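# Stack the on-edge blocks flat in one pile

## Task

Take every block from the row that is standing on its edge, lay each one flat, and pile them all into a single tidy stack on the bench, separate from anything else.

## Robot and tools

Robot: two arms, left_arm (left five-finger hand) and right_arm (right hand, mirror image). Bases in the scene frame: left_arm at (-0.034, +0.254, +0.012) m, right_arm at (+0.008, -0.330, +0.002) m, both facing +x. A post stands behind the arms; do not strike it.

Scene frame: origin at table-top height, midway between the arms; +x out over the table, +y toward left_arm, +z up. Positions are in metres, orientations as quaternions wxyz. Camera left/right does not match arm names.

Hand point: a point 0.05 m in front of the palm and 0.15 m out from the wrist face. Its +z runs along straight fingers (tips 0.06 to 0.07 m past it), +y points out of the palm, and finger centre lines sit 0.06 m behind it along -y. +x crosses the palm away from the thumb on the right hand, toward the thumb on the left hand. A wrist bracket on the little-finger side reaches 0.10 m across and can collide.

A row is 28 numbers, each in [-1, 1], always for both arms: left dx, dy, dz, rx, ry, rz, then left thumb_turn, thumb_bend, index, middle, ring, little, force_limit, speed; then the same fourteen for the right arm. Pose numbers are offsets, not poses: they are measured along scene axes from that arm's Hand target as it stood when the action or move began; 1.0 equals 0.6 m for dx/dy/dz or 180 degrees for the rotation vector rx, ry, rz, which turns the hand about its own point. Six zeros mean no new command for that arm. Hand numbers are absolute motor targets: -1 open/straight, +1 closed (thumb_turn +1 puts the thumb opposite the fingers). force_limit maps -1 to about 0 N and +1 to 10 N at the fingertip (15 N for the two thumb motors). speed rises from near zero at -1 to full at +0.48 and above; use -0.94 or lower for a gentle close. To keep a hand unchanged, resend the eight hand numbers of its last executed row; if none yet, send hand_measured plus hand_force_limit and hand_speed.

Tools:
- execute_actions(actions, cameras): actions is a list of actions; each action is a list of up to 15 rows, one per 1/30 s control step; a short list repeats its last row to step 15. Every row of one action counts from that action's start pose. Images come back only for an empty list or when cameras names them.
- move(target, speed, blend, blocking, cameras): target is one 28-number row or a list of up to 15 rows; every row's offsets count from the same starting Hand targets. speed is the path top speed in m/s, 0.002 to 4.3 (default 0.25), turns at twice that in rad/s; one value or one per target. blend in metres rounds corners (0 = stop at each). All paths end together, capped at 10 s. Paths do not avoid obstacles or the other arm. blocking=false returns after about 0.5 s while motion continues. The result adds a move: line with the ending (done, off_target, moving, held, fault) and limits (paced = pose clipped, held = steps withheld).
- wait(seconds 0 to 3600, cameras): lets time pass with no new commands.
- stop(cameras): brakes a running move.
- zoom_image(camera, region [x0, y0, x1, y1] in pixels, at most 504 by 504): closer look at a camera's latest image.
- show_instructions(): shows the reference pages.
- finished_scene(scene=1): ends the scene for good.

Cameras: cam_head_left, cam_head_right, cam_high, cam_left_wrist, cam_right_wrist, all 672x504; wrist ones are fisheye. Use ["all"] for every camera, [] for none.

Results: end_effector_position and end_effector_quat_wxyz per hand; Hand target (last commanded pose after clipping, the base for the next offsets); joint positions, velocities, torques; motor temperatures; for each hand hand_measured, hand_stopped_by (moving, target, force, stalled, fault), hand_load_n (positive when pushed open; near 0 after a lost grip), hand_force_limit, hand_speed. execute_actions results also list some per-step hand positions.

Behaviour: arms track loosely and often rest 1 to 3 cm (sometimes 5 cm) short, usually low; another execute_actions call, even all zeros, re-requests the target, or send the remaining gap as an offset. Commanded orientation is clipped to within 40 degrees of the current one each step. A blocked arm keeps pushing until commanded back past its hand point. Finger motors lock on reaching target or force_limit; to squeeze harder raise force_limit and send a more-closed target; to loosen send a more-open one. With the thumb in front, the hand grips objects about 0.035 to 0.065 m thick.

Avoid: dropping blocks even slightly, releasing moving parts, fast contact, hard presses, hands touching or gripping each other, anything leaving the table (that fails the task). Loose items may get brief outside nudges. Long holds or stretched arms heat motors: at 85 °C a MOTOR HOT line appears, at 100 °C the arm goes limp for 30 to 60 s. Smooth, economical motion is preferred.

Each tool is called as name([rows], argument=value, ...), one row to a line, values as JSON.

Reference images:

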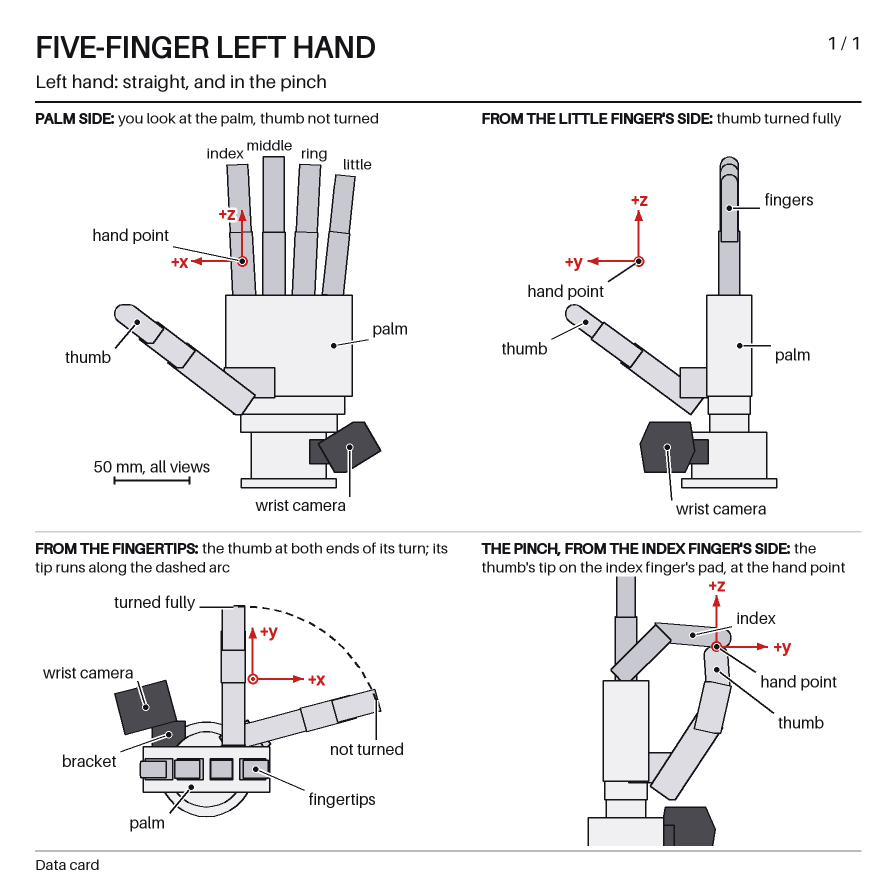

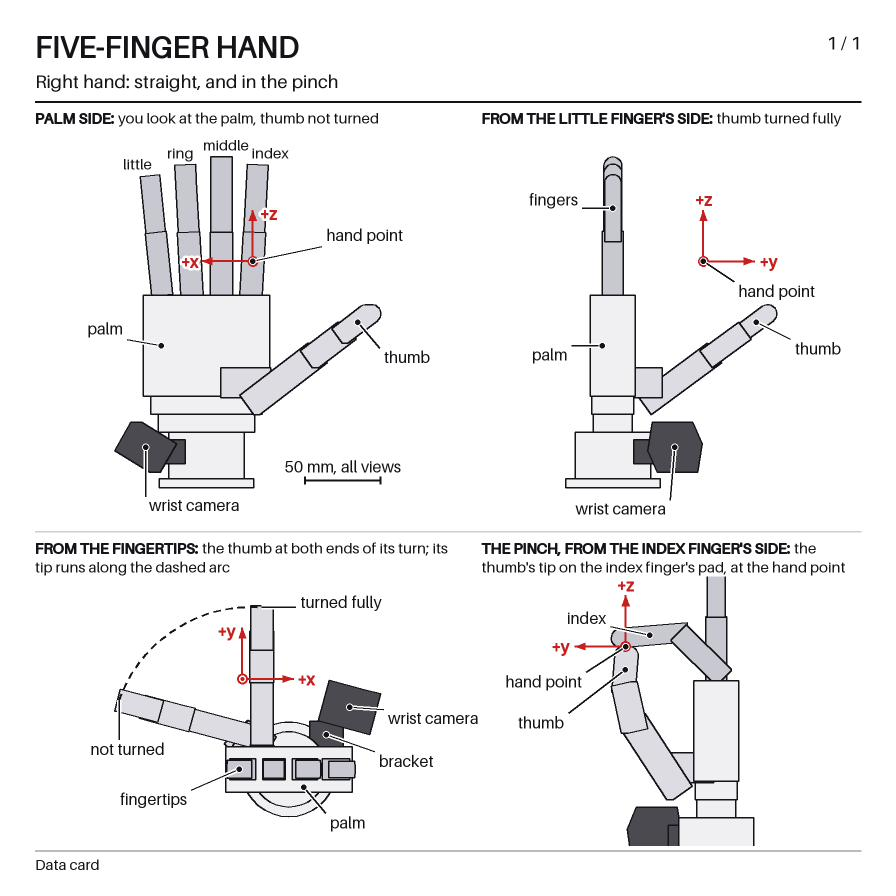

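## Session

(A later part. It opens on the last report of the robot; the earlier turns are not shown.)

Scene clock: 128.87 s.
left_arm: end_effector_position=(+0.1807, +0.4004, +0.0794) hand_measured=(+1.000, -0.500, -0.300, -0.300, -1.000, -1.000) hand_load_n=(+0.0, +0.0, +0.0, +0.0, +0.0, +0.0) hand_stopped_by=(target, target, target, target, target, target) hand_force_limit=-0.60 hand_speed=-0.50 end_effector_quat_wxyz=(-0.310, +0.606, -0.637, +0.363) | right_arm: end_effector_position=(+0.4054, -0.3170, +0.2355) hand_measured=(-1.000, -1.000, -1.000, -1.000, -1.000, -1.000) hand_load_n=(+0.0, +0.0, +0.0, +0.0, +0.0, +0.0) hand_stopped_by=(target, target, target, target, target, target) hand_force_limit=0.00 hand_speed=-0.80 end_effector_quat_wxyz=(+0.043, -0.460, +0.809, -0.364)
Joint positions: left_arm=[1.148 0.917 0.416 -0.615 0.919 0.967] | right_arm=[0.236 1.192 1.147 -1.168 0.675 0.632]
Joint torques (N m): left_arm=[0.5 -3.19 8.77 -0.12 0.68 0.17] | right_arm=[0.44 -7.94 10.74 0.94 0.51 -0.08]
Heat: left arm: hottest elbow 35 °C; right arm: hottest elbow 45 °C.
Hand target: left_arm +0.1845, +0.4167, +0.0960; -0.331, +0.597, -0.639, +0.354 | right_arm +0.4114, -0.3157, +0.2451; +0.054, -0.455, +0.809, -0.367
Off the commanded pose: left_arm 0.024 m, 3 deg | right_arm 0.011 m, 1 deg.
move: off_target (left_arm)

move([
  [0.0,-0.0117,-0.0700,0,0,0,1,-0.5,-0.3,-0.3,-1,-1,-0.6,-0.5,0,0,0,0,0,0,-1,-1,-1,-1,-1,-1,0,-0.8],
  [0.0,-0.0117,-0.1117,0,0,0,1,-0.5,-0.3,-0.3,-1,-1,-0.6,-0.5,0,0,0,0,0,0,-1,-1,-1,-1,-1,-1,0,-0.8],
], cameras=["cam_left_wrist"], blend=0.01, speed=0.08)

zoom_image(camera="cam_left_wrist", region=[140, 20, 420, 300])

Scene clock: 131.43 s.
left_arm: end_effector_position=(+0.1837, +0.4070, +0.0291) hand_measured=(+1.000, -0.500, -0.300, -0.300, -1.000, -1.000) hand_load_n=(+0.0, +0.0, +0.0, +0.0, +0.0, +0.0) hand_stopped_by=(target, target, target, target, target, target) hand_force_limit=-0.60 hand_speed=-0.50 end_effector_quat_wxyz=(-0.327, +0.596, -0.641, +0.355) | right_arm: end_effector_position=(+0.4054, -0.3170, +0.2355) hand_measured=(-1.000, -1.000, -1.000, -1.000, -1.000, -1.000) hand_load_n=(+0.0, +0.0, +0.0, +0.0, +0.0, +0.0) hand_stopped_by=(target, target, target, target, target, target) hand_force_limit=0.00 hand_speed=-0.80 end_effector_quat_wxyz=(+0.043, -0.460, +0.809, -0.364)
Joint positions: left_arm=[1.148 1.06 0.321 -0.334 0.919 0.968] | right_arm=[0.236 1.192 1.147 -1.168 0.675 0.632]
Joint torques (N m): left_arm=[-0.38 -2.84 5.26 0.72 0.48 -0.01] | right_arm=[0.44 -7.88 10.74 0.92 0.51 -0.08]
Heat: left arm: hottest elbow 36 °C; right arm: hottest elbow 45 °C.
Hand target: left_arm +0.1845, +0.4097, +0.0289; -0.331, +0.597, -0.639, +0.354 | right_arm +0.4114, -0.3157, +0.2451; +0.054, -0.455, +0.809, -0.367
Off the commanded pose: left_arm 0.003 m, 0 deg | right_arm 0.011 m, 1 deg.
move: done
cam_left_wrist: T_world_to_cam=[[0.46533, -0.25369, 0.84801, -0.01465], [-0.61712, -0.77979, 0.10535, 0.42579], [0.63454, -0.57234, -0.51941, 0.24801]] pos_world=[0.11221, 0.47025, 0.09639]

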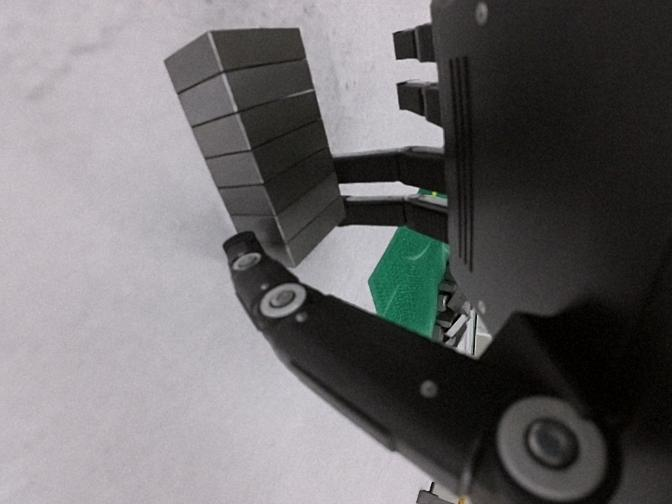

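Scaled by 1.800 from the camera's image (finer frame: 960x720).

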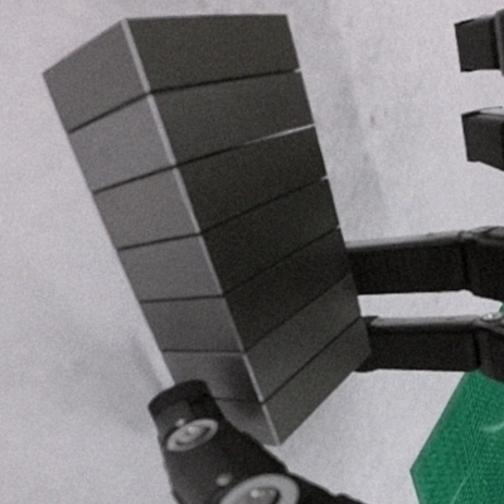

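execute_actions([
  [[0,0,0,0,0,0,1,-0.5,0.15,0.15,-1,-1,-0.6,-0.92,0,0,0,0,0,0,-1,-1,-1,-1,-1,-1,0,-0.8]],
], cameras=[])

wait(seconds=2, cameras=["cam_left_wrist"])

zoom_image(camera="cam_left_wrist", region=[140, 20, 420, 300])

Scene clock: 133.43 s.
left_arm: end_effector_position=(+0.1837, +0.4070, +0.0291) hand_measured=(+1.000, -0.500, -0.122, -0.144, -1.000, -1.000) hand_load_n=(+0.0, +1.5, +2.5, +1.0, +0.0, +0.0) hand_stopped_by=(target, target, force, force, target, target) hand_force_limit=-0.60 hand_speed=-0.92 end_effector_quat_wxyz=(-0.327, +0.596, -0.641, +0.355) | right_arm: end_effector_position=(+0.4054, -0.3170, +0.2355) hand_measured=(-1.000, -1.000, -1.000, -1.000, -1.000, -1.000) hand_load_n=(+0.0, +0.0, +0.0, +0.0, +0.0, +0.0) hand_stopped_by=(target, target, target, target, target, target) hand_force_limit=0.00 hand_speed=-0.80 end_effector_quat_wxyz=(+0.043, -0.460, +0.809, -0.364)
Joint positions: left_arm=[1.148 1.06 0.321 -0.334 0.919 0.968] | right_arm=[0.236 1.192 1.147 -1.168 0.675 0.632]
Joint torques (N m): left_arm=[-0.38 -2.78 5.26 0.72 0.48 -0.01] | right_arm=[0.38 -7.88 10.74 0.92 0.51 -0.08]
Heat: left arm: hottest elbow 35 °C; right arm: hottest elbow 45 °C.
Hand target: left_arm +0.1845, +0.4097, +0.0289; -0.331, +0.597, -0.639, +0.354 | right_arm +0.4114, -0.3157, +0.2451; +0.054, -0.455, +0.809, -0.367
Off the commanded pose: left_arm 0.003 m, 0 deg | right_arm 0.011 m, 1 deg.
Step readings (end_effector_position of left_arm | right_arm):
0: (+0.1837, +0.4070, +0.0291) | (+0.4054, -0.3170, +0.2355)
1: (+0.1837, +0.4070, +0.0291) | (+0.4054, -0.3170, +0.2355)
2: (+0.1837, +0.4070, +0.0291) | (+0.4054, -0.3170, +0.2355)
4: (+0.1837, +0.4070, +0.0291) | (+0.4054, -0.3170, +0.2355)
8: (+0.1837, +0.4070, +0.0291) | (+0.4054, -0.3170, +0.2355)
15: (+0.1837, +0.4070, +0.0291) | (+0.4054, -0.3170, +0.2355)

Scene clock: 135.43 s.
left_arm: end_effector_position=(+0.1837, +0.4070, +0.0291) hand_measured=(+1.000, -0.500, -0.122, -0.144, -1.000, -1.000) hand_load_n=(+0.0, +1.5, +2.5, +1.0, +0.0, +0.0) hand_stopped_by=(target, target, force, force, target, target) hand_force_limit=-0.60 hand_speed=-0.92 end_effector_quat_wxyz=(-0.327, +0.596, -0.641, +0.355) | right_arm: end_effector_position=(+0.4054, -0.3170, +0.2355) hand_measured=(-1.000, -1.000, -1.000, -1.000, -1.000, -1.000) hand_load_n=(+0.0, +0.0, +0.0, +0.0, +0.0, +0.0) hand_stopped_by=(target, target, target, target, target, target) hand_force_limit=0.00 hand_speed=-0.80 end_effector_quat_wxyz=(+0.043, -0.460, +0.809, -0.364)
Joint positions: left_arm=[1.148 1.06 0.321 -0.334 0.919 0.968] | right_arm=[0.236 1.192 1.147 -1.168 0.675 0.632]
Joint torques (N m): left_arm=[-0.38 -2.84 5.24 0.72 0.48 -0.01] | right_arm=[0.44 -7.88 10.74 0.92 0.51 -0.08]
Heat: left arm: hottest elbow 35 °C; right arm: hottest elbow 45 °C.
Hand target: left_arm +0.1845, +0.4097, +0.0289; -0.331, +0.597, -0.639, +0.354 | right_arm +0.4114, -0.3157, +0.2451; +0.054, -0.455, +0.809, -0.367
Off the commanded pose: left_arm 0.003 m, 0 deg | right_arm 0.011 m, 1 deg.
wait: 2.00 s; at rest by 0.17 s
cam_left_wrist: T_world_to_cam=[[0.46533, -0.25369, 0.84801, -0.01465], [-0.61712, -0.77979, 0.10535, 0.42579], [0.63454, -0.57234, -0.51941, 0.24801]] pos_world=[0.11221, 0.47025, 0.09639]

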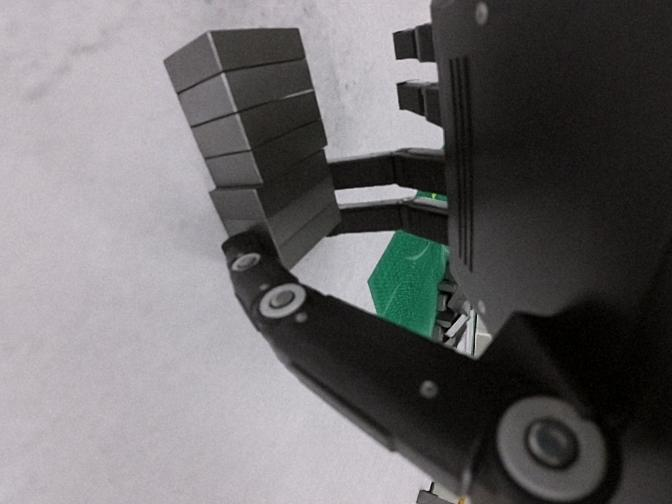

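Scaled by 1.800 from the camera's image (finer frame: 960x720).

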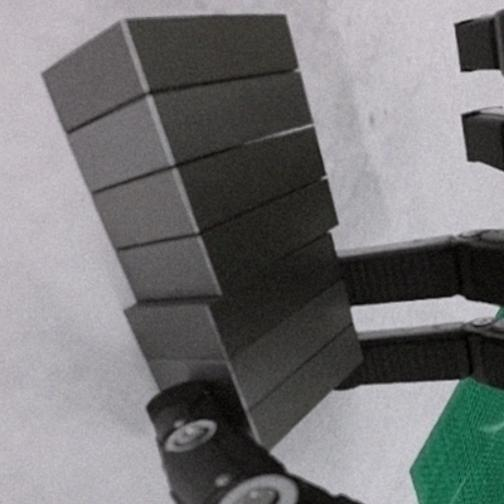

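execute_actions([
  [[0,0,0,0,0,0,1,-0.5,0.3,0.3,-1,-1,-0.2,-0.92,0,0,0,0,0,0,-1,-1,-1,-1,-1,-1,0,-0.8]],
], cameras=[])

move(target=[0.0067,0.0267,0.0933,0,0,0,1,-0.5,0.3,0.3,-1,-1,-0.2,-0.92,0,0,0,0,0,0,-1,-1,-1,-1,-1,-1,0,-0.8], cameras=["cam_left_wrist","cam_high"], speed=0.05)

zoom_image(camera="cam_left_wrist", region=[140, 20, 420, 300])

zoom_image(camera="cam_high", region=[220, 80, 310, 180])

Scene clock: 137.50 s.
left_arm: end_effector_position=(+0.1840, +0.4070, +0.0295) hand_measured=(+1.000, -0.502, -0.102, -0.124, -1.000, -1.000) hand_load_n=(+0.0, +4.5, +4.5, +4.0, +0.0, +0.0) hand_stopped_by=(target, target, force, force, target, target) hand_force_limit=-0.20 hand_speed=-0.92 end_effector_quat_wxyz=(-0.328, +0.596, -0.641, +0.356) | right_arm: end_effector_position=(+0.4054, -0.3170, +0.2355) hand_measured=(-1.000, -1.000, -1.000, -1.000, -1.000, -1.000) hand_load_n=(+0.0, +0.0, +0.0, +0.0, +0.0, +0.0) hand_stopped_by=(target, target, target, target, target, target) hand_force_limit=0.00 hand_speed=-0.80 end_effector_quat_wxyz=(+0.043, -0.460, +0.809, -0.364)
Joint positions: left_arm=[1.148 1.06 0.321 -0.333 0.921 0.966] | right_arm=[0.236 1.192 1.147 -1.168 0.675 0.632]
Joint torques (N m): left_arm=[-0.38 -2.78 5.24 0.68 0.4 0] | right_arm=[0.44 -7.94 10.74 0.94 0.51 -0.08]
Heat: left arm: hottest elbow 35 °C; right arm: hottest elbow 45 °C.
Hand target: left_arm +0.1845, +0.4097, +0.0290; -0.331, +0.597, -0.639, +0.354 | right_arm +0.4114, -0.3157, +0.2451; +0.054, -0.455, +0.809, -0.367
Off the commanded pose: left_arm 0.003 m, 0 deg | right_arm 0.011 m, 1 deg.
Step readings (end_effector_position of left_arm | right_arm):
0: (+0.1837, +0.4070, +0.0291) | (+0.4054, -0.3170, +0.2355)
1: (+0.1837, +0.4070, +0.0291) | (+0.4054, -0.3170, +0.2355)
2: (+0.1837, +0.4070, +0.0291) | (+0.4054, -0.3170, +0.2355)
4: (+0.1837, +0.4069, +0.0292) | (+0.4054, -0.3170, +0.2355)
8: (+0.1840, +0.4070, +0.0295) | (+0.4054, -0.3170, +0.2355)
15: (+0.1840, +0.4070, +0.0295) | (+0.4054, -0.3170, +0.2355)

Scene clock: 139.17 s.
left_arm: end_effector_position=(+0.1819, +0.4041, +0.0632) hand_measured=(+1.000, -0.502, -0.102, -0.124, -1.000, -1.000) hand_load_n=(+0.0, +5.5, +3.5, +3.0, +0.0, +0.0) hand_stopped_by=(target, target, force, force, target, target) hand_force_limit=-0.20 hand_speed=-0.92 end_effector_quat_wxyz=(-0.303, +0.609, -0.636, +0.364) | right_arm: end_effector_position=(+0.4054, -0.3170, +0.2355) hand_measured=(-1.000, -1.000, -1.000, -1.000, -1.000, -1.000) hand_load_n=(+0.0, +0.0, -0.5, +0.0, +0.0, -0.5) hand_stopped_by=(target, target, target, target, target, target) hand_force_limit=0.00 hand_speed=-0.80 end_effector_quat_wxyz=(+0.043, -0.460, +0.809, -0.364)
Joint positions: left_arm=[1.148 0.985 0.403 -0.554 0.917 0.97] | right_arm=[0.236 1.192 1.147 -1.168 0.675 0.632]
Joint torques (N m): left_arm=[0.44 -4.19 9.18 -0.09 0.78 0.12] | right_arm=[0.38 -7.94 10.74 0.92 0.51 -0.08]
Heat: left arm: hottest elbow 35 °C; right arm: hottest elbow 45 °C.
Hand target: left_arm +0.1886, +0.4257, +0.0850; -0.331, +0.597, -0.639, +0.354 | right_arm +0.4114, -0.3157, +0.2451; +0.054, -0.455, +0.809, -0.367
Off the commanded pose: left_arm 0.031 m, 4 deg | right_arm 0.011 m, 1 deg.
move: off_target (left_arm)
cam_left_wrist: T_world_to_cam=[[0.48804, -0.20932, 0.84735, -0.06544], [-0.61378, -0.77254, 0.16267, 0.41175], [0.62056, -0.59947, -0.50551, 0.27776]] pos_world=[0.11229, 0.47091, 0.12888]
Images, in order (width x height): cam_high 672x504, cam_left_wrist 672x504.

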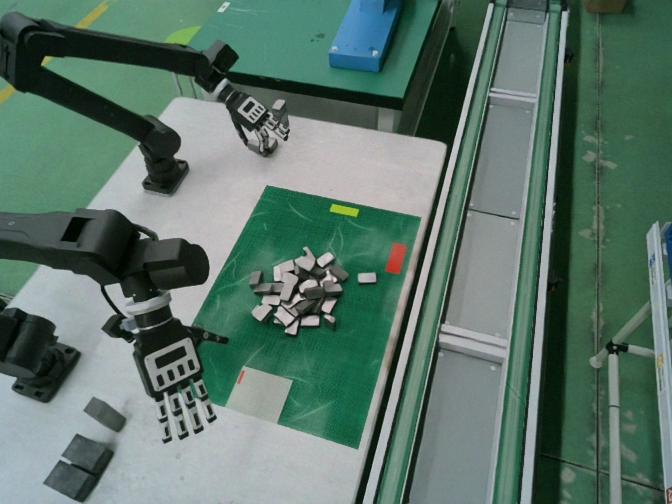

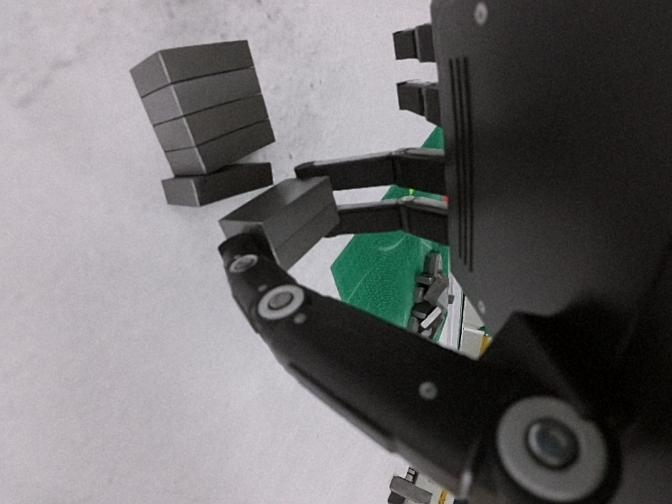

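Scaled by 1.800 from the camera's image (finer frame: 960x720).

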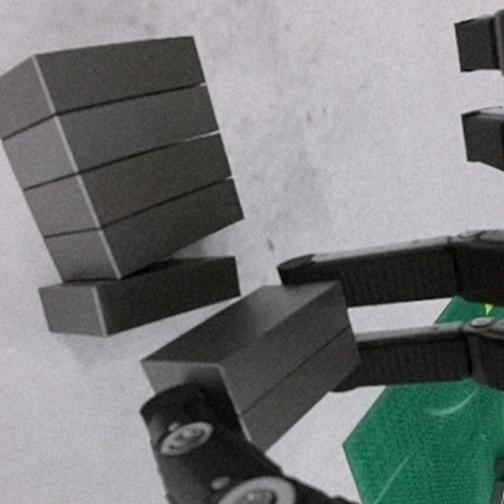

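Scaled by 5.040 from the camera's image (finer frame: 960x720).

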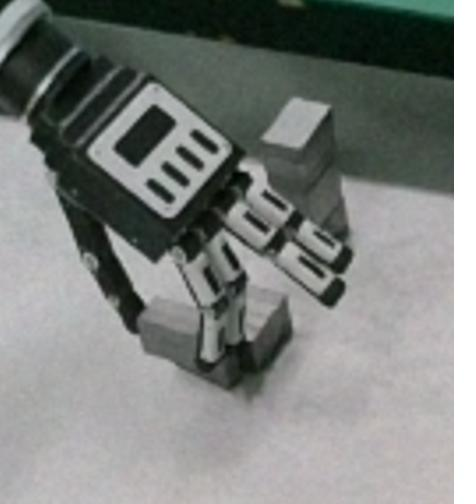

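move([
  [0.0,0.0,0.05,0,0,0,1,-0.5,0.3,0.3,-1,-1,-0.2,-0.92,0,0,0,0,0,0,-1,-1,-1,-1,-1,-1,0,-0.8],
  [0.0,0.0,0.12,0.3327,-0.0203,0,1,-0.5,0.3,0.3,-1,-1,-0.2,-0.92,0,0,0,0,0,0,-1,-1,-1,-1,-1,-1,0,-0.8],
], cameras=["cam_head_left","cam_head_right","cam_left_wrist","cam_high"], speed=[0.1,0.15], blend=0.01)

zoom_image(camera="cam_high", region=[180, 40, 330, 190])

Scene clock: 155.60 s.
left_arm: end_effector_position=(+0.1819, +0.4223, +0.1397) hand_measured=(+1.000, -0.502, -0.102, -0.124, -1.000, -1.000) hand_load_n=(+1.0, +5.0, +3.5, +3.0, +0.0, +0.0) hand_stopped_by=(target, target, force, force, target, target) hand_force_limit=-0.20 hand_speed=-0.92 end_effector_quat_wxyz=(+0.583, -0.361, +0.728, -0.014) | right_arm: end_effector_position=(+0.4054, -0.3170, +0.2355) hand_measured=(-1.000, -1.000, -1.000, -1.000, -1.000, -1.000) hand_load_n=(+0.0, +0.0, +0.0, -0.5, +0.0, +0.0) hand_stopped_by=(target, target, target, target, target, target) hand_force_limit=0.00 hand_speed=-0.80 end_effector_quat_wxyz=(+0.043, -0.460, +0.809, -0.364)
Joint positions: left_arm=[0.659 0.106 0.181 -0.408 0.208 1.158] | right_arm=[0.236 1.192 1.147 -1.168 0.675 0.632]
Joint torques (N m): left_arm=[-1.44 1.79 8.31 2.19 -0.19 0.32] | right_arm=[0.44 -7.88 10.74 0.92 0.51 -0.08]
Heat: left arm: hottest elbow 36 °C; right arm: hottest elbow 45 °C.
Hand target: left_arm +0.1886, +0.4257, +0.1571; +0.604, -0.341, +0.720, -0.006 | right_arm +0.4114, -0.3157, +0.2451; +0.054, -0.455, +0.809, -0.367
Off the commanded pose: left_arm 0.019 m, 4 deg | right_arm 0.011 m, 1 deg.
move: off_target (left_arm)
cam_left_wrist: T_world_to_cam=[[0.44629, -0.85701, 0.2576, 0.237], [-0.60795, -0.50158, -0.61548, 0.4065], [0.65668, 0.11807, -0.74487, 0.05124]] pos_world=[0.10771, 0.40095, 0.22731]
Images, in order (width x height): cam_head_left 672x504, cam_head_right 672x504, cam_high 672x504, cam_left_wrist 672x504.

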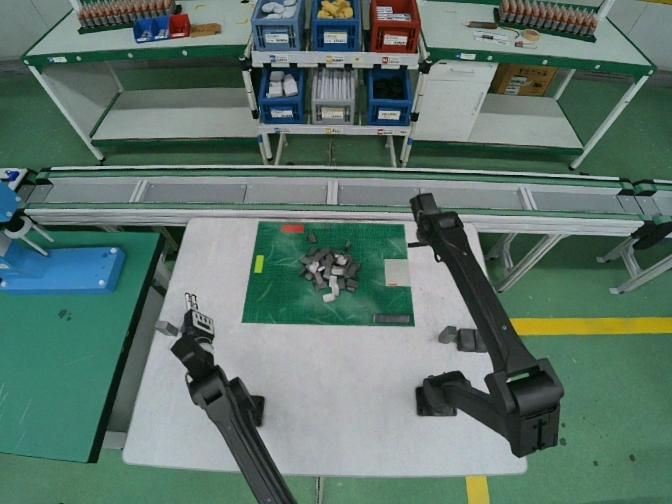

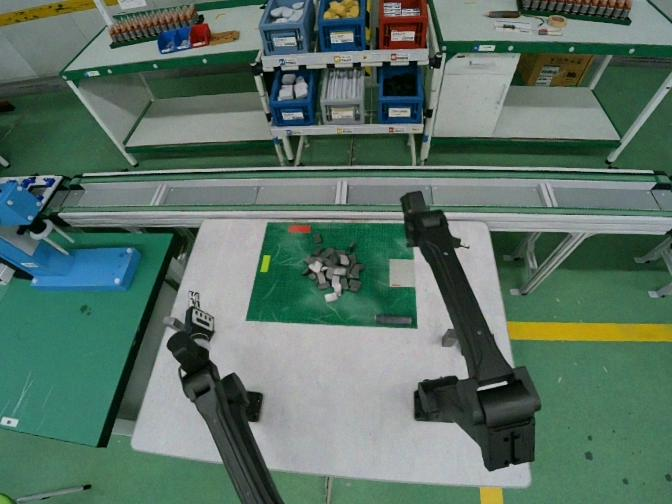

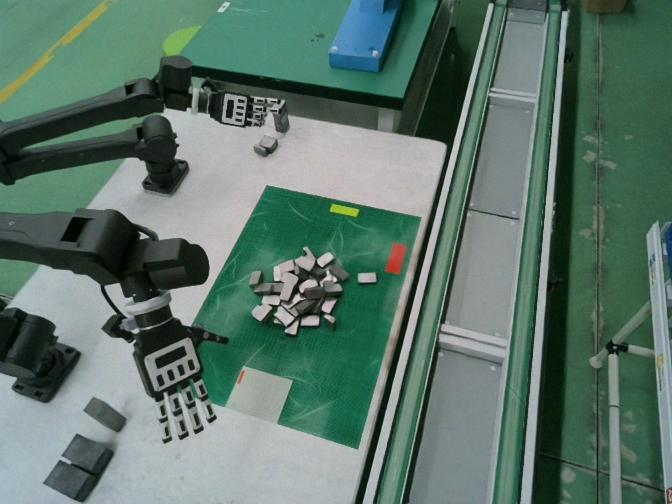

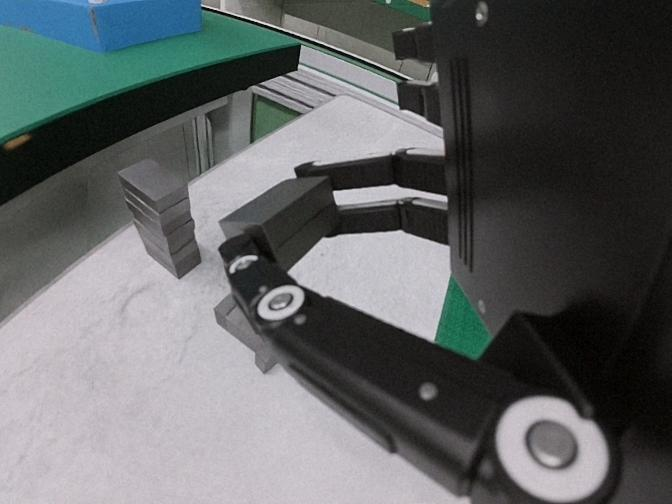

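Scaled by 3.360 from the camera's image (finer frame: 960x720).

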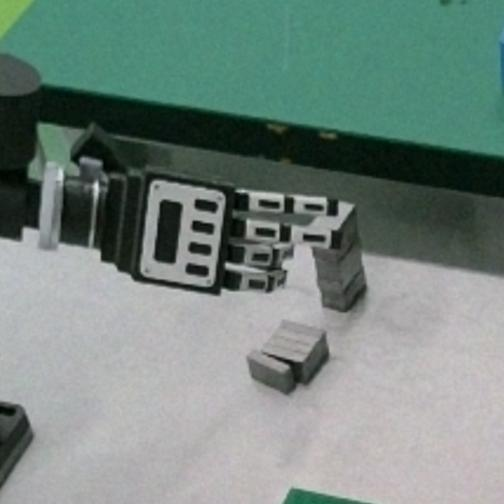

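move(target=[0.014,0.0438,-0.0952,0,0,0,1,-0.5,0.3,0.3,-1,-1,-0.2,-0.92,0,0,0,0,0,0,-1,-1,-1,-1,-1,-1,0,-0.8], cameras=["cam_head_left","cam_head_right","cam_left_wrist","cam_high"], speed=0.1)

zoom_image(camera="cam_high", region=[210, 60, 320, 180])

zoom_image(camera="cam_left_wrist", region=[100, 120, 440, 440])

Scene clock: 161.17 s.
left_arm: end_effector_position=(+0.1915, +0.4426, +0.0858) hand_measured=(+1.000, -0.502, -0.102, -0.124, -1.000, -1.000) hand_load_n=(+1.0, +5.5, +3.5, +3.0, +0.0, +0.0) hand_stopped_by=(target, target, force, force, target, target) hand_force_limit=-0.20 hand_speed=-0.92 end_effector_quat_wxyz=(+0.588, -0.354, +0.727, -0.018) | right_arm: end_effector_position=(+0.4054, -0.3170, +0.2355) hand_measured=(-1.000, -1.000, -1.000, -1.000, -1.000, -1.000) hand_load_n=(+0.0, +0.0, +0.0, +0.0, -0.5, +0.0) hand_stopped_by=(target, target, target, target, target, target) hand_force_limit=0.00 hand_speed=-0.80 end_effector_quat_wxyz=(+0.043, -0.460, +0.809, -0.364)
Joint positions: left_arm=[0.764 0.333 0.046 -0.043 0.321 1.195] | right_arm=[0.236 1.192 1.147 -1.168 0.675 0.632]
Joint torques (N m): left_arm=[0.21 2.14 8.21 2.13 0.08 0.31] | right_arm=[0.44 -7.88 10.74 0.94 0.51 -0.08]
Heat: left arm: hottest elbow 37 °C; right arm: hottest elbow 46 °C.
Hand target: left_arm +0.1969, +0.4520, +0.0999; +0.604, -0.341, +0.720, -0.006 | right_arm +0.4114, -0.3157, +0.2451; +0.054, -0.455, +0.809, -0.367
Off the commanded pose: left_arm 0.018 m, 3 deg | right_arm 0.011 m, 1 deg.
move: off_target (left_arm)
cam_left_wrist: T_world_to_cam=[[0.43129, -0.86481, 0.25711, 0.27039], [-0.60804, -0.48914, -0.62532, 0.38477], [0.66654, 0.11336, -0.7368, 0.00183]] pos_world=[0.11612, 0.42183, 0.17243]
Images, in order (width x height): cam_head_left 672x504, cam_head_right 672x504, cam_high 672x504, cam_left_wrist 672x504.

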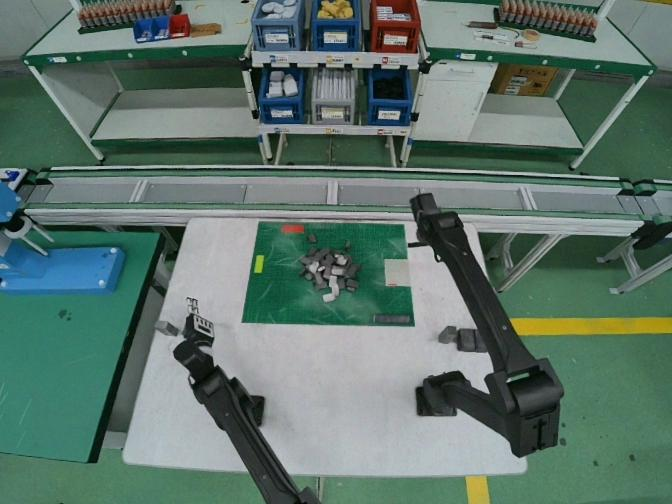

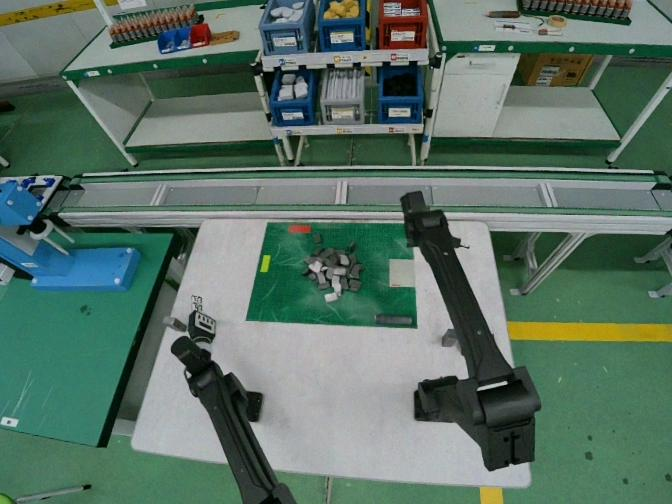

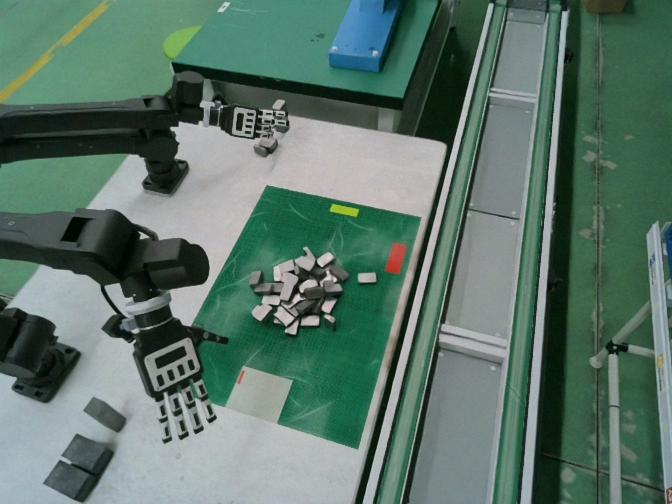

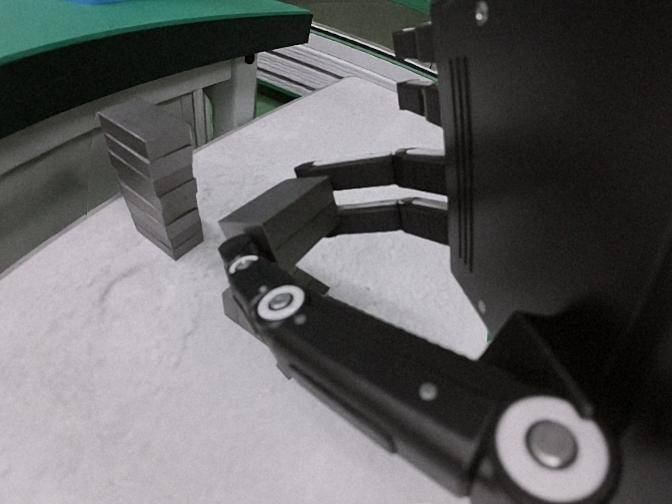

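Scaled by 4.200 from the camera's image (finer frame: 960x720).

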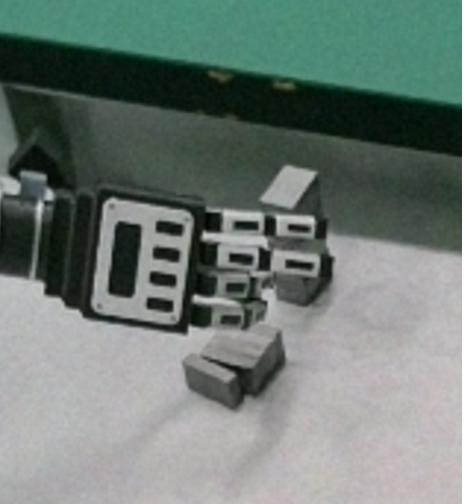

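Scaled by 1.482 from the camera's image (finer frame: 960x720).

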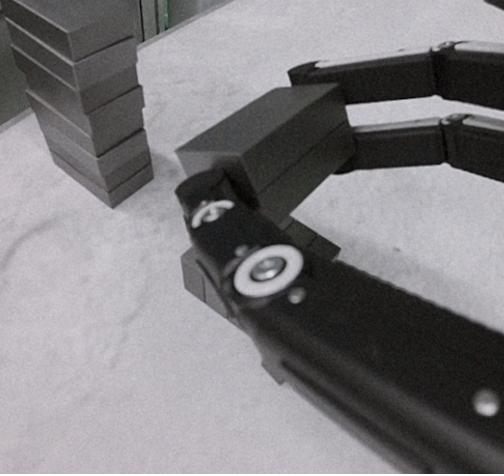

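move([
  [0.0885,-0.05,0.0833,-0.2,0.0122,0,1,-0.5,0.3,0.3,-1,-1,-0.2,-0.92,0,0,0,0,0,0,-1,-1,-1,-1,-1,-1,0,-0.8],
  [0.2068,-0.05,-0.0083,-0.3327,0.0203,0,1,-0.5,0.3,0.3,-1,-1,-0.2,-0.92,0,0,0,0,0,0,-1,-1,-1,-1,-1,-1,0,-0.8],
], cameras=["cam_head_left","cam_head_right","cam_left_wrist","cam_high"], speed=0.15, blend=0.02)

zoom_image(camera="cam_high", region=[230, 80, 350, 200])

zoom_image(camera="cam_left_wrist", region=[60, 20, 440, 340])

Scene clock: 172.87 s.
left_arm: end_effector_position=(+0.2971, +0.4087, +0.0697) hand_measured=(+1.000, -0.502, -0.102, -0.124, -1.000, -1.000) hand_load_n=(+0.0, +5.5, +3.5, +3.0, +0.0, +0.0) hand_stopped_by=(target, target, force, force, target, target) hand_force_limit=-0.20 hand_speed=-0.92 end_effector_quat_wxyz=(-0.302, +0.616, -0.639, +0.347) | right_arm: end_effector_position=(+0.4054, -0.3170, +0.2355) hand_measured=(-1.000, -1.000, -1.000, -1.000, -1.000, -1.000) hand_load_n=(+0.0, +0.0, +0.0, +0.5, +0.0, +0.0) hand_stopped_by=(target, target, target, target, target, target) hand_force_limit=0.00 hand_speed=-0.80 end_effector_quat_wxyz=(+0.043, -0.460, +0.809, -0.364)
Joint positions: left_arm=[0.764 1.172 0.512 -0.158 0.661 0.529] | right_arm=[0.236 1.192 1.147 -1.168 0.675 0.632]
Joint torques (N m): left_arm=[-1.55 -5.95 9.4 1.35 0.53 -0.09] | right_arm=[0.44 -7.94 10.76 0.92 0.51 -0.08]
Heat: left arm: hottest elbow 39 °C; right arm: hottest elbow 46 °C.
Hand target: left_arm +0.3210, +0.4220, +0.0949; -0.331, +0.597, -0.639, +0.354 | right_arm +0.4114, -0.3157, +0.2451; +0.054, -0.455, +0.809, -0.367
Off the commanded pose: left_arm 0.037 m, 4 deg | right_arm 0.011 m, 1 deg.
move: off_target (left_arm)
cam_left_wrist: T_world_to_cam=[[0.51469, -0.21749, 0.82933, -0.12958], [-0.59817, -0.78407, 0.16561, 0.48475], [0.61423, -0.58132, -0.53365, 0.20874]] pos_world=[0.22844, 0.47324, 0.13858]
Images, in order (width x height): cam_head_left 672x504, cam_head_right 672x504, cam_high 672x504, cam_left_wrist 672x504.

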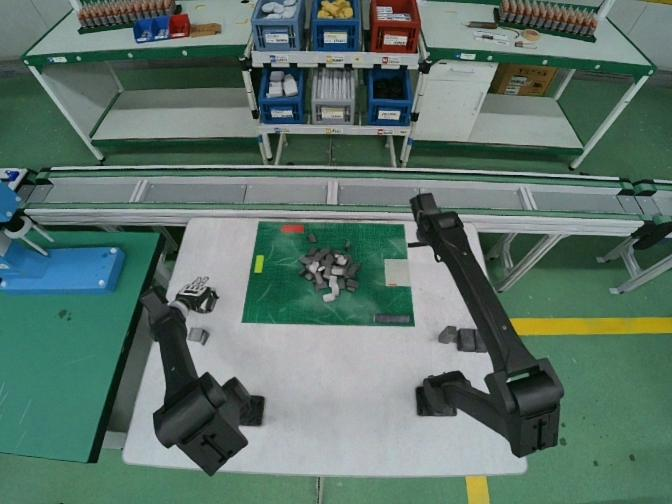

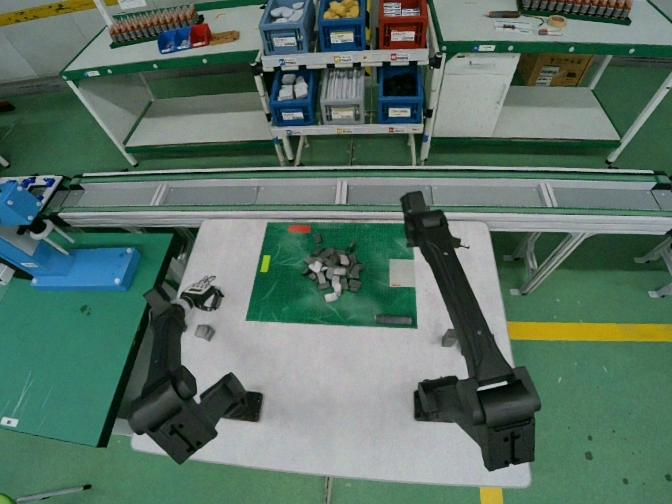

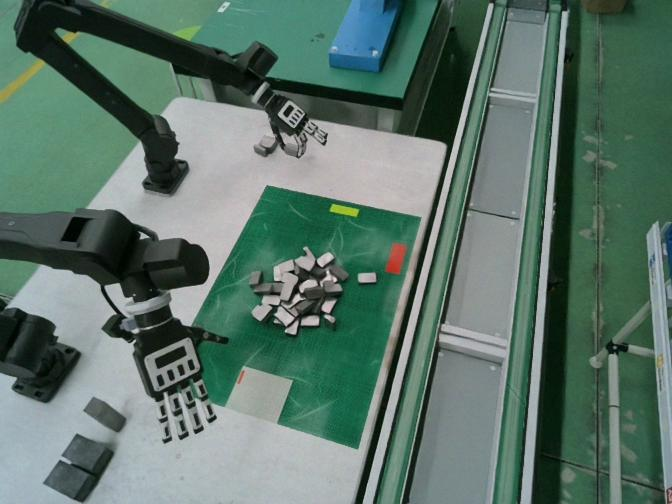

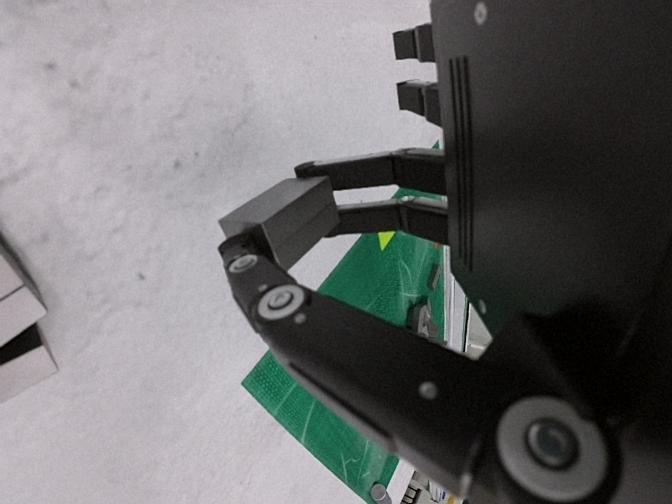

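Scaled by 4.200 from the camera's image (finer frame: 960x720).

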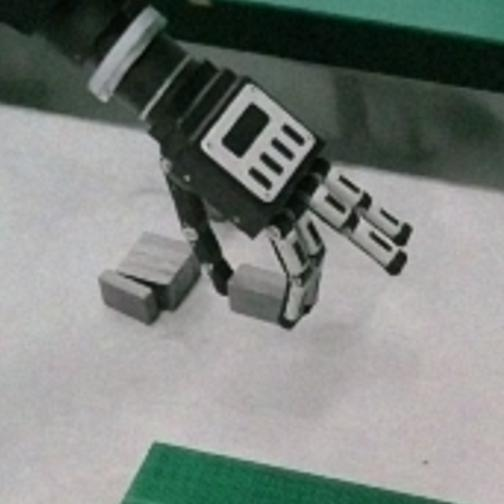

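Scaled by 1.326 from the camera's image (finer frame: 960x720).

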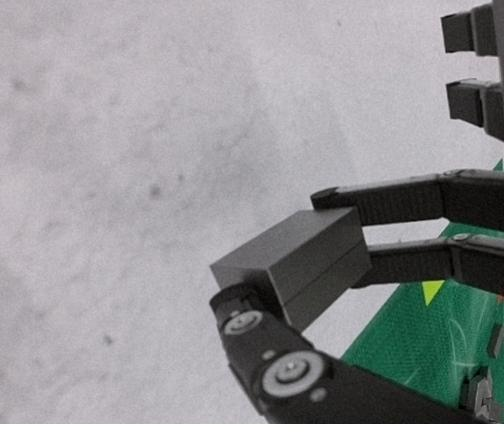

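move([
  [-0.0267,-0.0067,-0.09,0,0,0,1,-0.5,0.3,0.3,-1,-1,-0.2,-0.92,0,0,0,0,0,0,-1,-1,-1,-1,-1,-1,0,-0.8],
], cameras=["cam_left_wrist","cam_high"], speed=0.06)

zoom_image(camera="cam_high", region=[230, 80, 350, 200])

zoom_image(camera="cam_left_wrist", region=[140, 120, 420, 360])

Scene clock: 175.77 s.
left_arm: end_effector_position=(+0.3009, +0.4090, +0.0354) hand_measured=(+1.000, -0.502, -0.102, -0.124, -1.000, -1.000) hand_load_n=(+0.0, +5.5, +3.5, +2.5, +0.0, +0.0) hand_stopped_by=(target, target, force, force, target, target) hand_force_limit=-0.20 hand_speed=-0.92 end_effector_quat_wxyz=(-0.315, +0.604, -0.641, +0.354) | right_arm: end_effector_position=(+0.4054, -0.3170, +0.2355) hand_measured=(-1.000, -1.000, -1.000, -1.000, -1.000, -1.000) hand_load_n=(+0.0, +0.0, +0.0, +0.0, +0.0, +0.0) hand_stopped_by=(target, target, target, target, target, target) hand_force_limit=0.00 hand_speed=-0.80 end_effector_quat_wxyz=(+0.043, -0.460, +0.809, -0.364)
Joint positions: left_arm=[0.764 1.276 0.452 0.038 0.677 0.531] | right_arm=[0.236 1.192 1.147 -1.168 0.675 0.632]
Joint torques (N m): left_arm=[0.44 -6.3 5.6 1.4 0.57 0.13] | right_arm=[0.44 -7.94 10.74 0.92 0.51 -0.08]
Heat: left arm: hottest elbow 39 °C; right arm: hottest elbow 46 °C.
Hand target: left_arm +0.3050, +0.4180, +0.0408; -0.331, +0.597, -0.640, +0.354 | right_arm +0.4114, -0.3157, +0.2451; +0.054, -0.455, +0.809, -0.367
Off the commanded pose: left_arm 0.011 m, 2 deg | right_arm 0.011 m, 1 deg.
move: off_target (left_arm)
cam_left_wrist: T_world_to_cam=[[0.48527, -0.2372, 0.84157, -0.08648], [-0.61263, -0.77898, 0.1337, 0.49639], [0.62386, -0.58045, -0.52333, 0.18463]] pos_world=[0.23089, 0.47334, 0.10303]
Images, in order (width x height): cam_high 672x504, cam_left_wrist 672x504.

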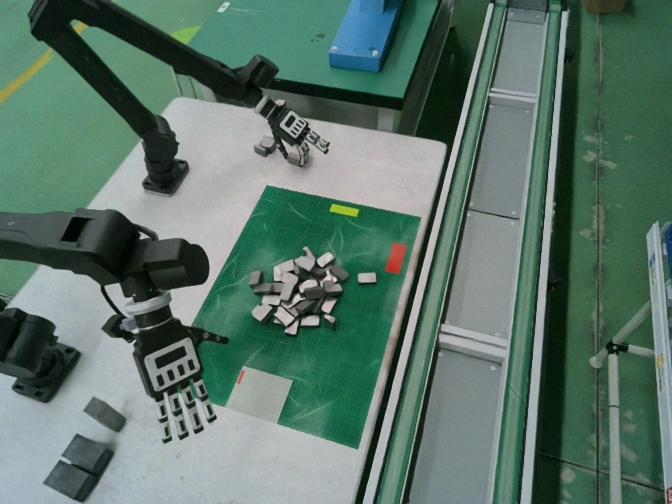

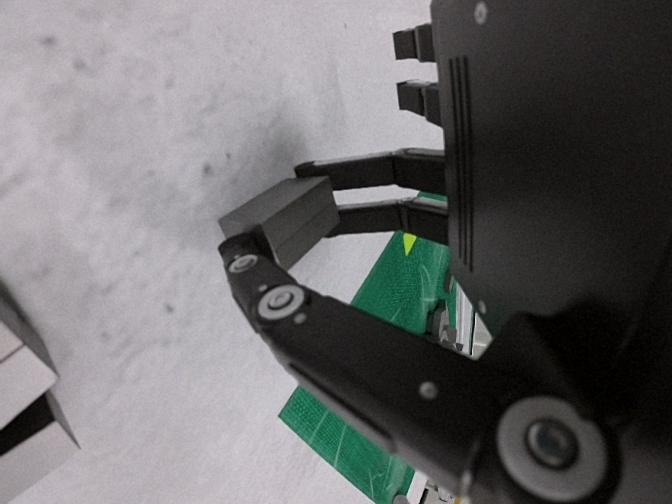

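Scaled by 4.200 from the camera's image (finer frame: 960x720).

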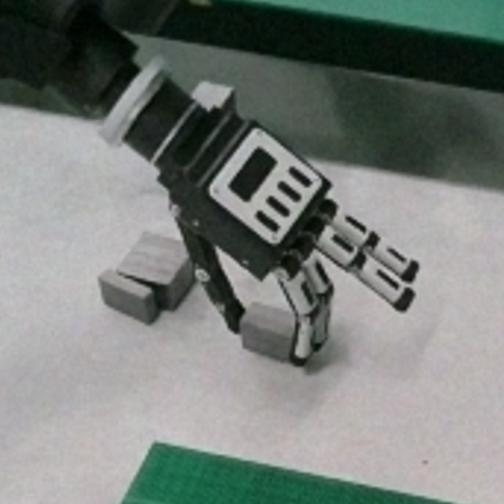

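Scaled by 1.800 from the camera's image (finer frame: 960x720).

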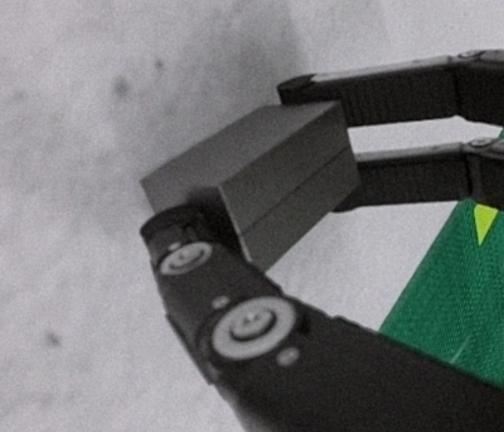

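move([
  [-0.0,-0.0,-0.0167,0,0,0,1,-0.5,0.3,0.3,-1,-1,-0.2,-0.92,0,0,0,0,0,0,-1,-1,-1,-1,-1,-1,0,-0.8],
], cameras=["cam_left_wrist","cam_high"], speed=0.03)

zoom_image(camera="cam_high", region=[230, 80, 350, 200])

zoom_image(camera="cam_left_wrist", region=[140, 120, 420, 360])

Scene clock: 177.13 s.
left_arm: end_effector_position=(+0.3035, +0.4111, +0.0300) hand_measured=(+1.000, -0.502, -0.102, -0.124, -1.000, -1.000) hand_load_n=(+0.0, +5.5, +3.5, +3.0, +0.0, +0.0) hand_stopped_by=(target, target, force, force, target, target) hand_force_limit=-0.20 hand_speed=-0.92 end_effector_quat_wxyz=(-0.321, +0.600, -0.641, +0.355) | right_arm: end_effector_position=(+0.4054, -0.3170, +0.2355) hand_measured=(-1.000, -1.000, -1.000, -1.000, -1.000, -1.000) hand_load_n=(+0.0, +0.0, +0.0, +0.0, +0.0, -0.5) hand_stopped_by=(target, target, target, target, target, target) hand_force_limit=0.00 hand_speed=-0.80 end_effector_quat_wxyz=(+0.043, -0.460, +0.809, -0.364)
Joint positions: left_arm=[0.765 1.302 0.446 0.084 0.68 0.531] | right_arm=[0.236 1.192 1.147 -1.168 0.675 0.632]
Joint torques (N m): left_arm=[0.38 -5.89 5.09 1.36 0.44 0.13] | right_arm=[0.44 -7.88 10.74 0.92 0.51 -0.08]
Heat: left arm: hottest elbow 39 °C; right arm: hottest elbow 46 °C.
Hand target: left_arm +0.3049, +0.4180, +0.0307; -0.330, +0.597, -0.639, +0.354 | right_arm +0.4114, -0.3157, +0.2451; +0.054, -0.455, +0.809, -0.367
Off the commanded pose: left_arm 0.007 m, 1 deg | right_arm 0.011 m, 1 deg.
move: done
cam_left_wrist: T_world_to_cam=[[0.4752, -0.24472, 0.84516, -0.07674], [-0.61549, -0.77887, 0.12054, 0.50153], [0.62877, -0.57747, -0.52075, 0.1787]] pos_world=[0.2328, 0.47504, 0.09746]
Images, in order (width x height): cam_high 672x504, cam_left_wrist 672x504.

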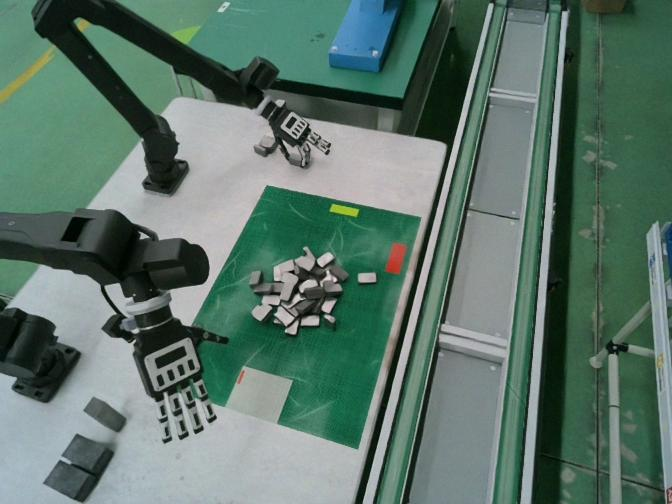

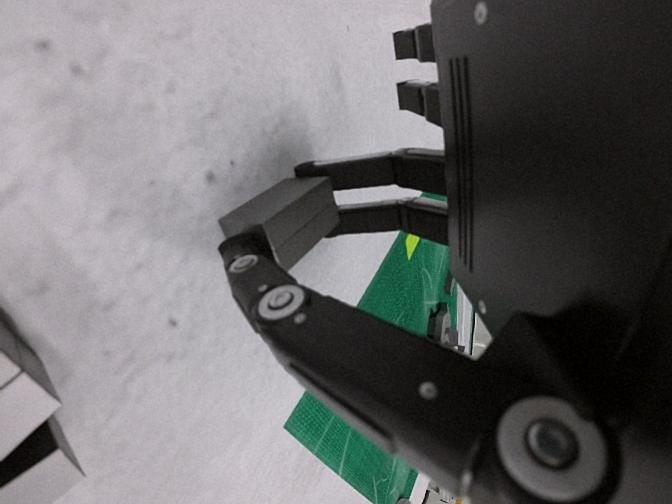

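Scaled by 4.200 from the camera's image (finer frame: 960x720).

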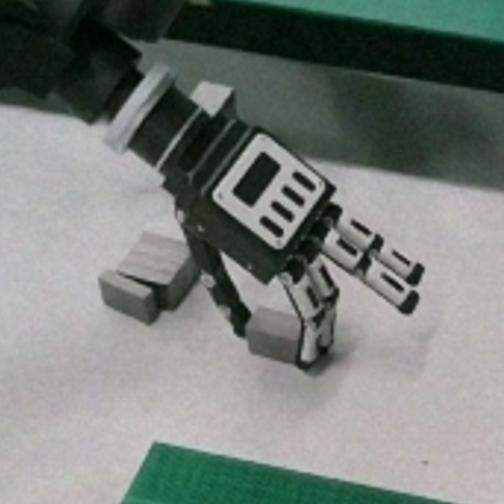

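Scaled by 1.800 from the camera's image (finer frame: 960x720).

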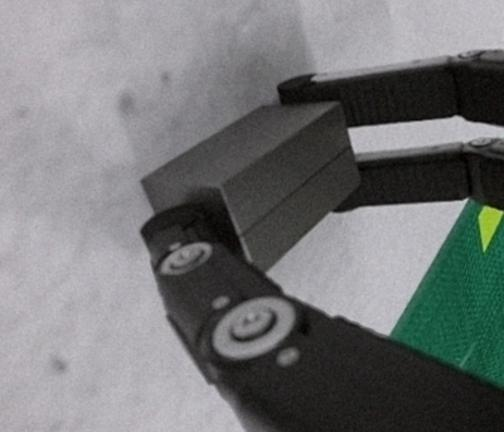

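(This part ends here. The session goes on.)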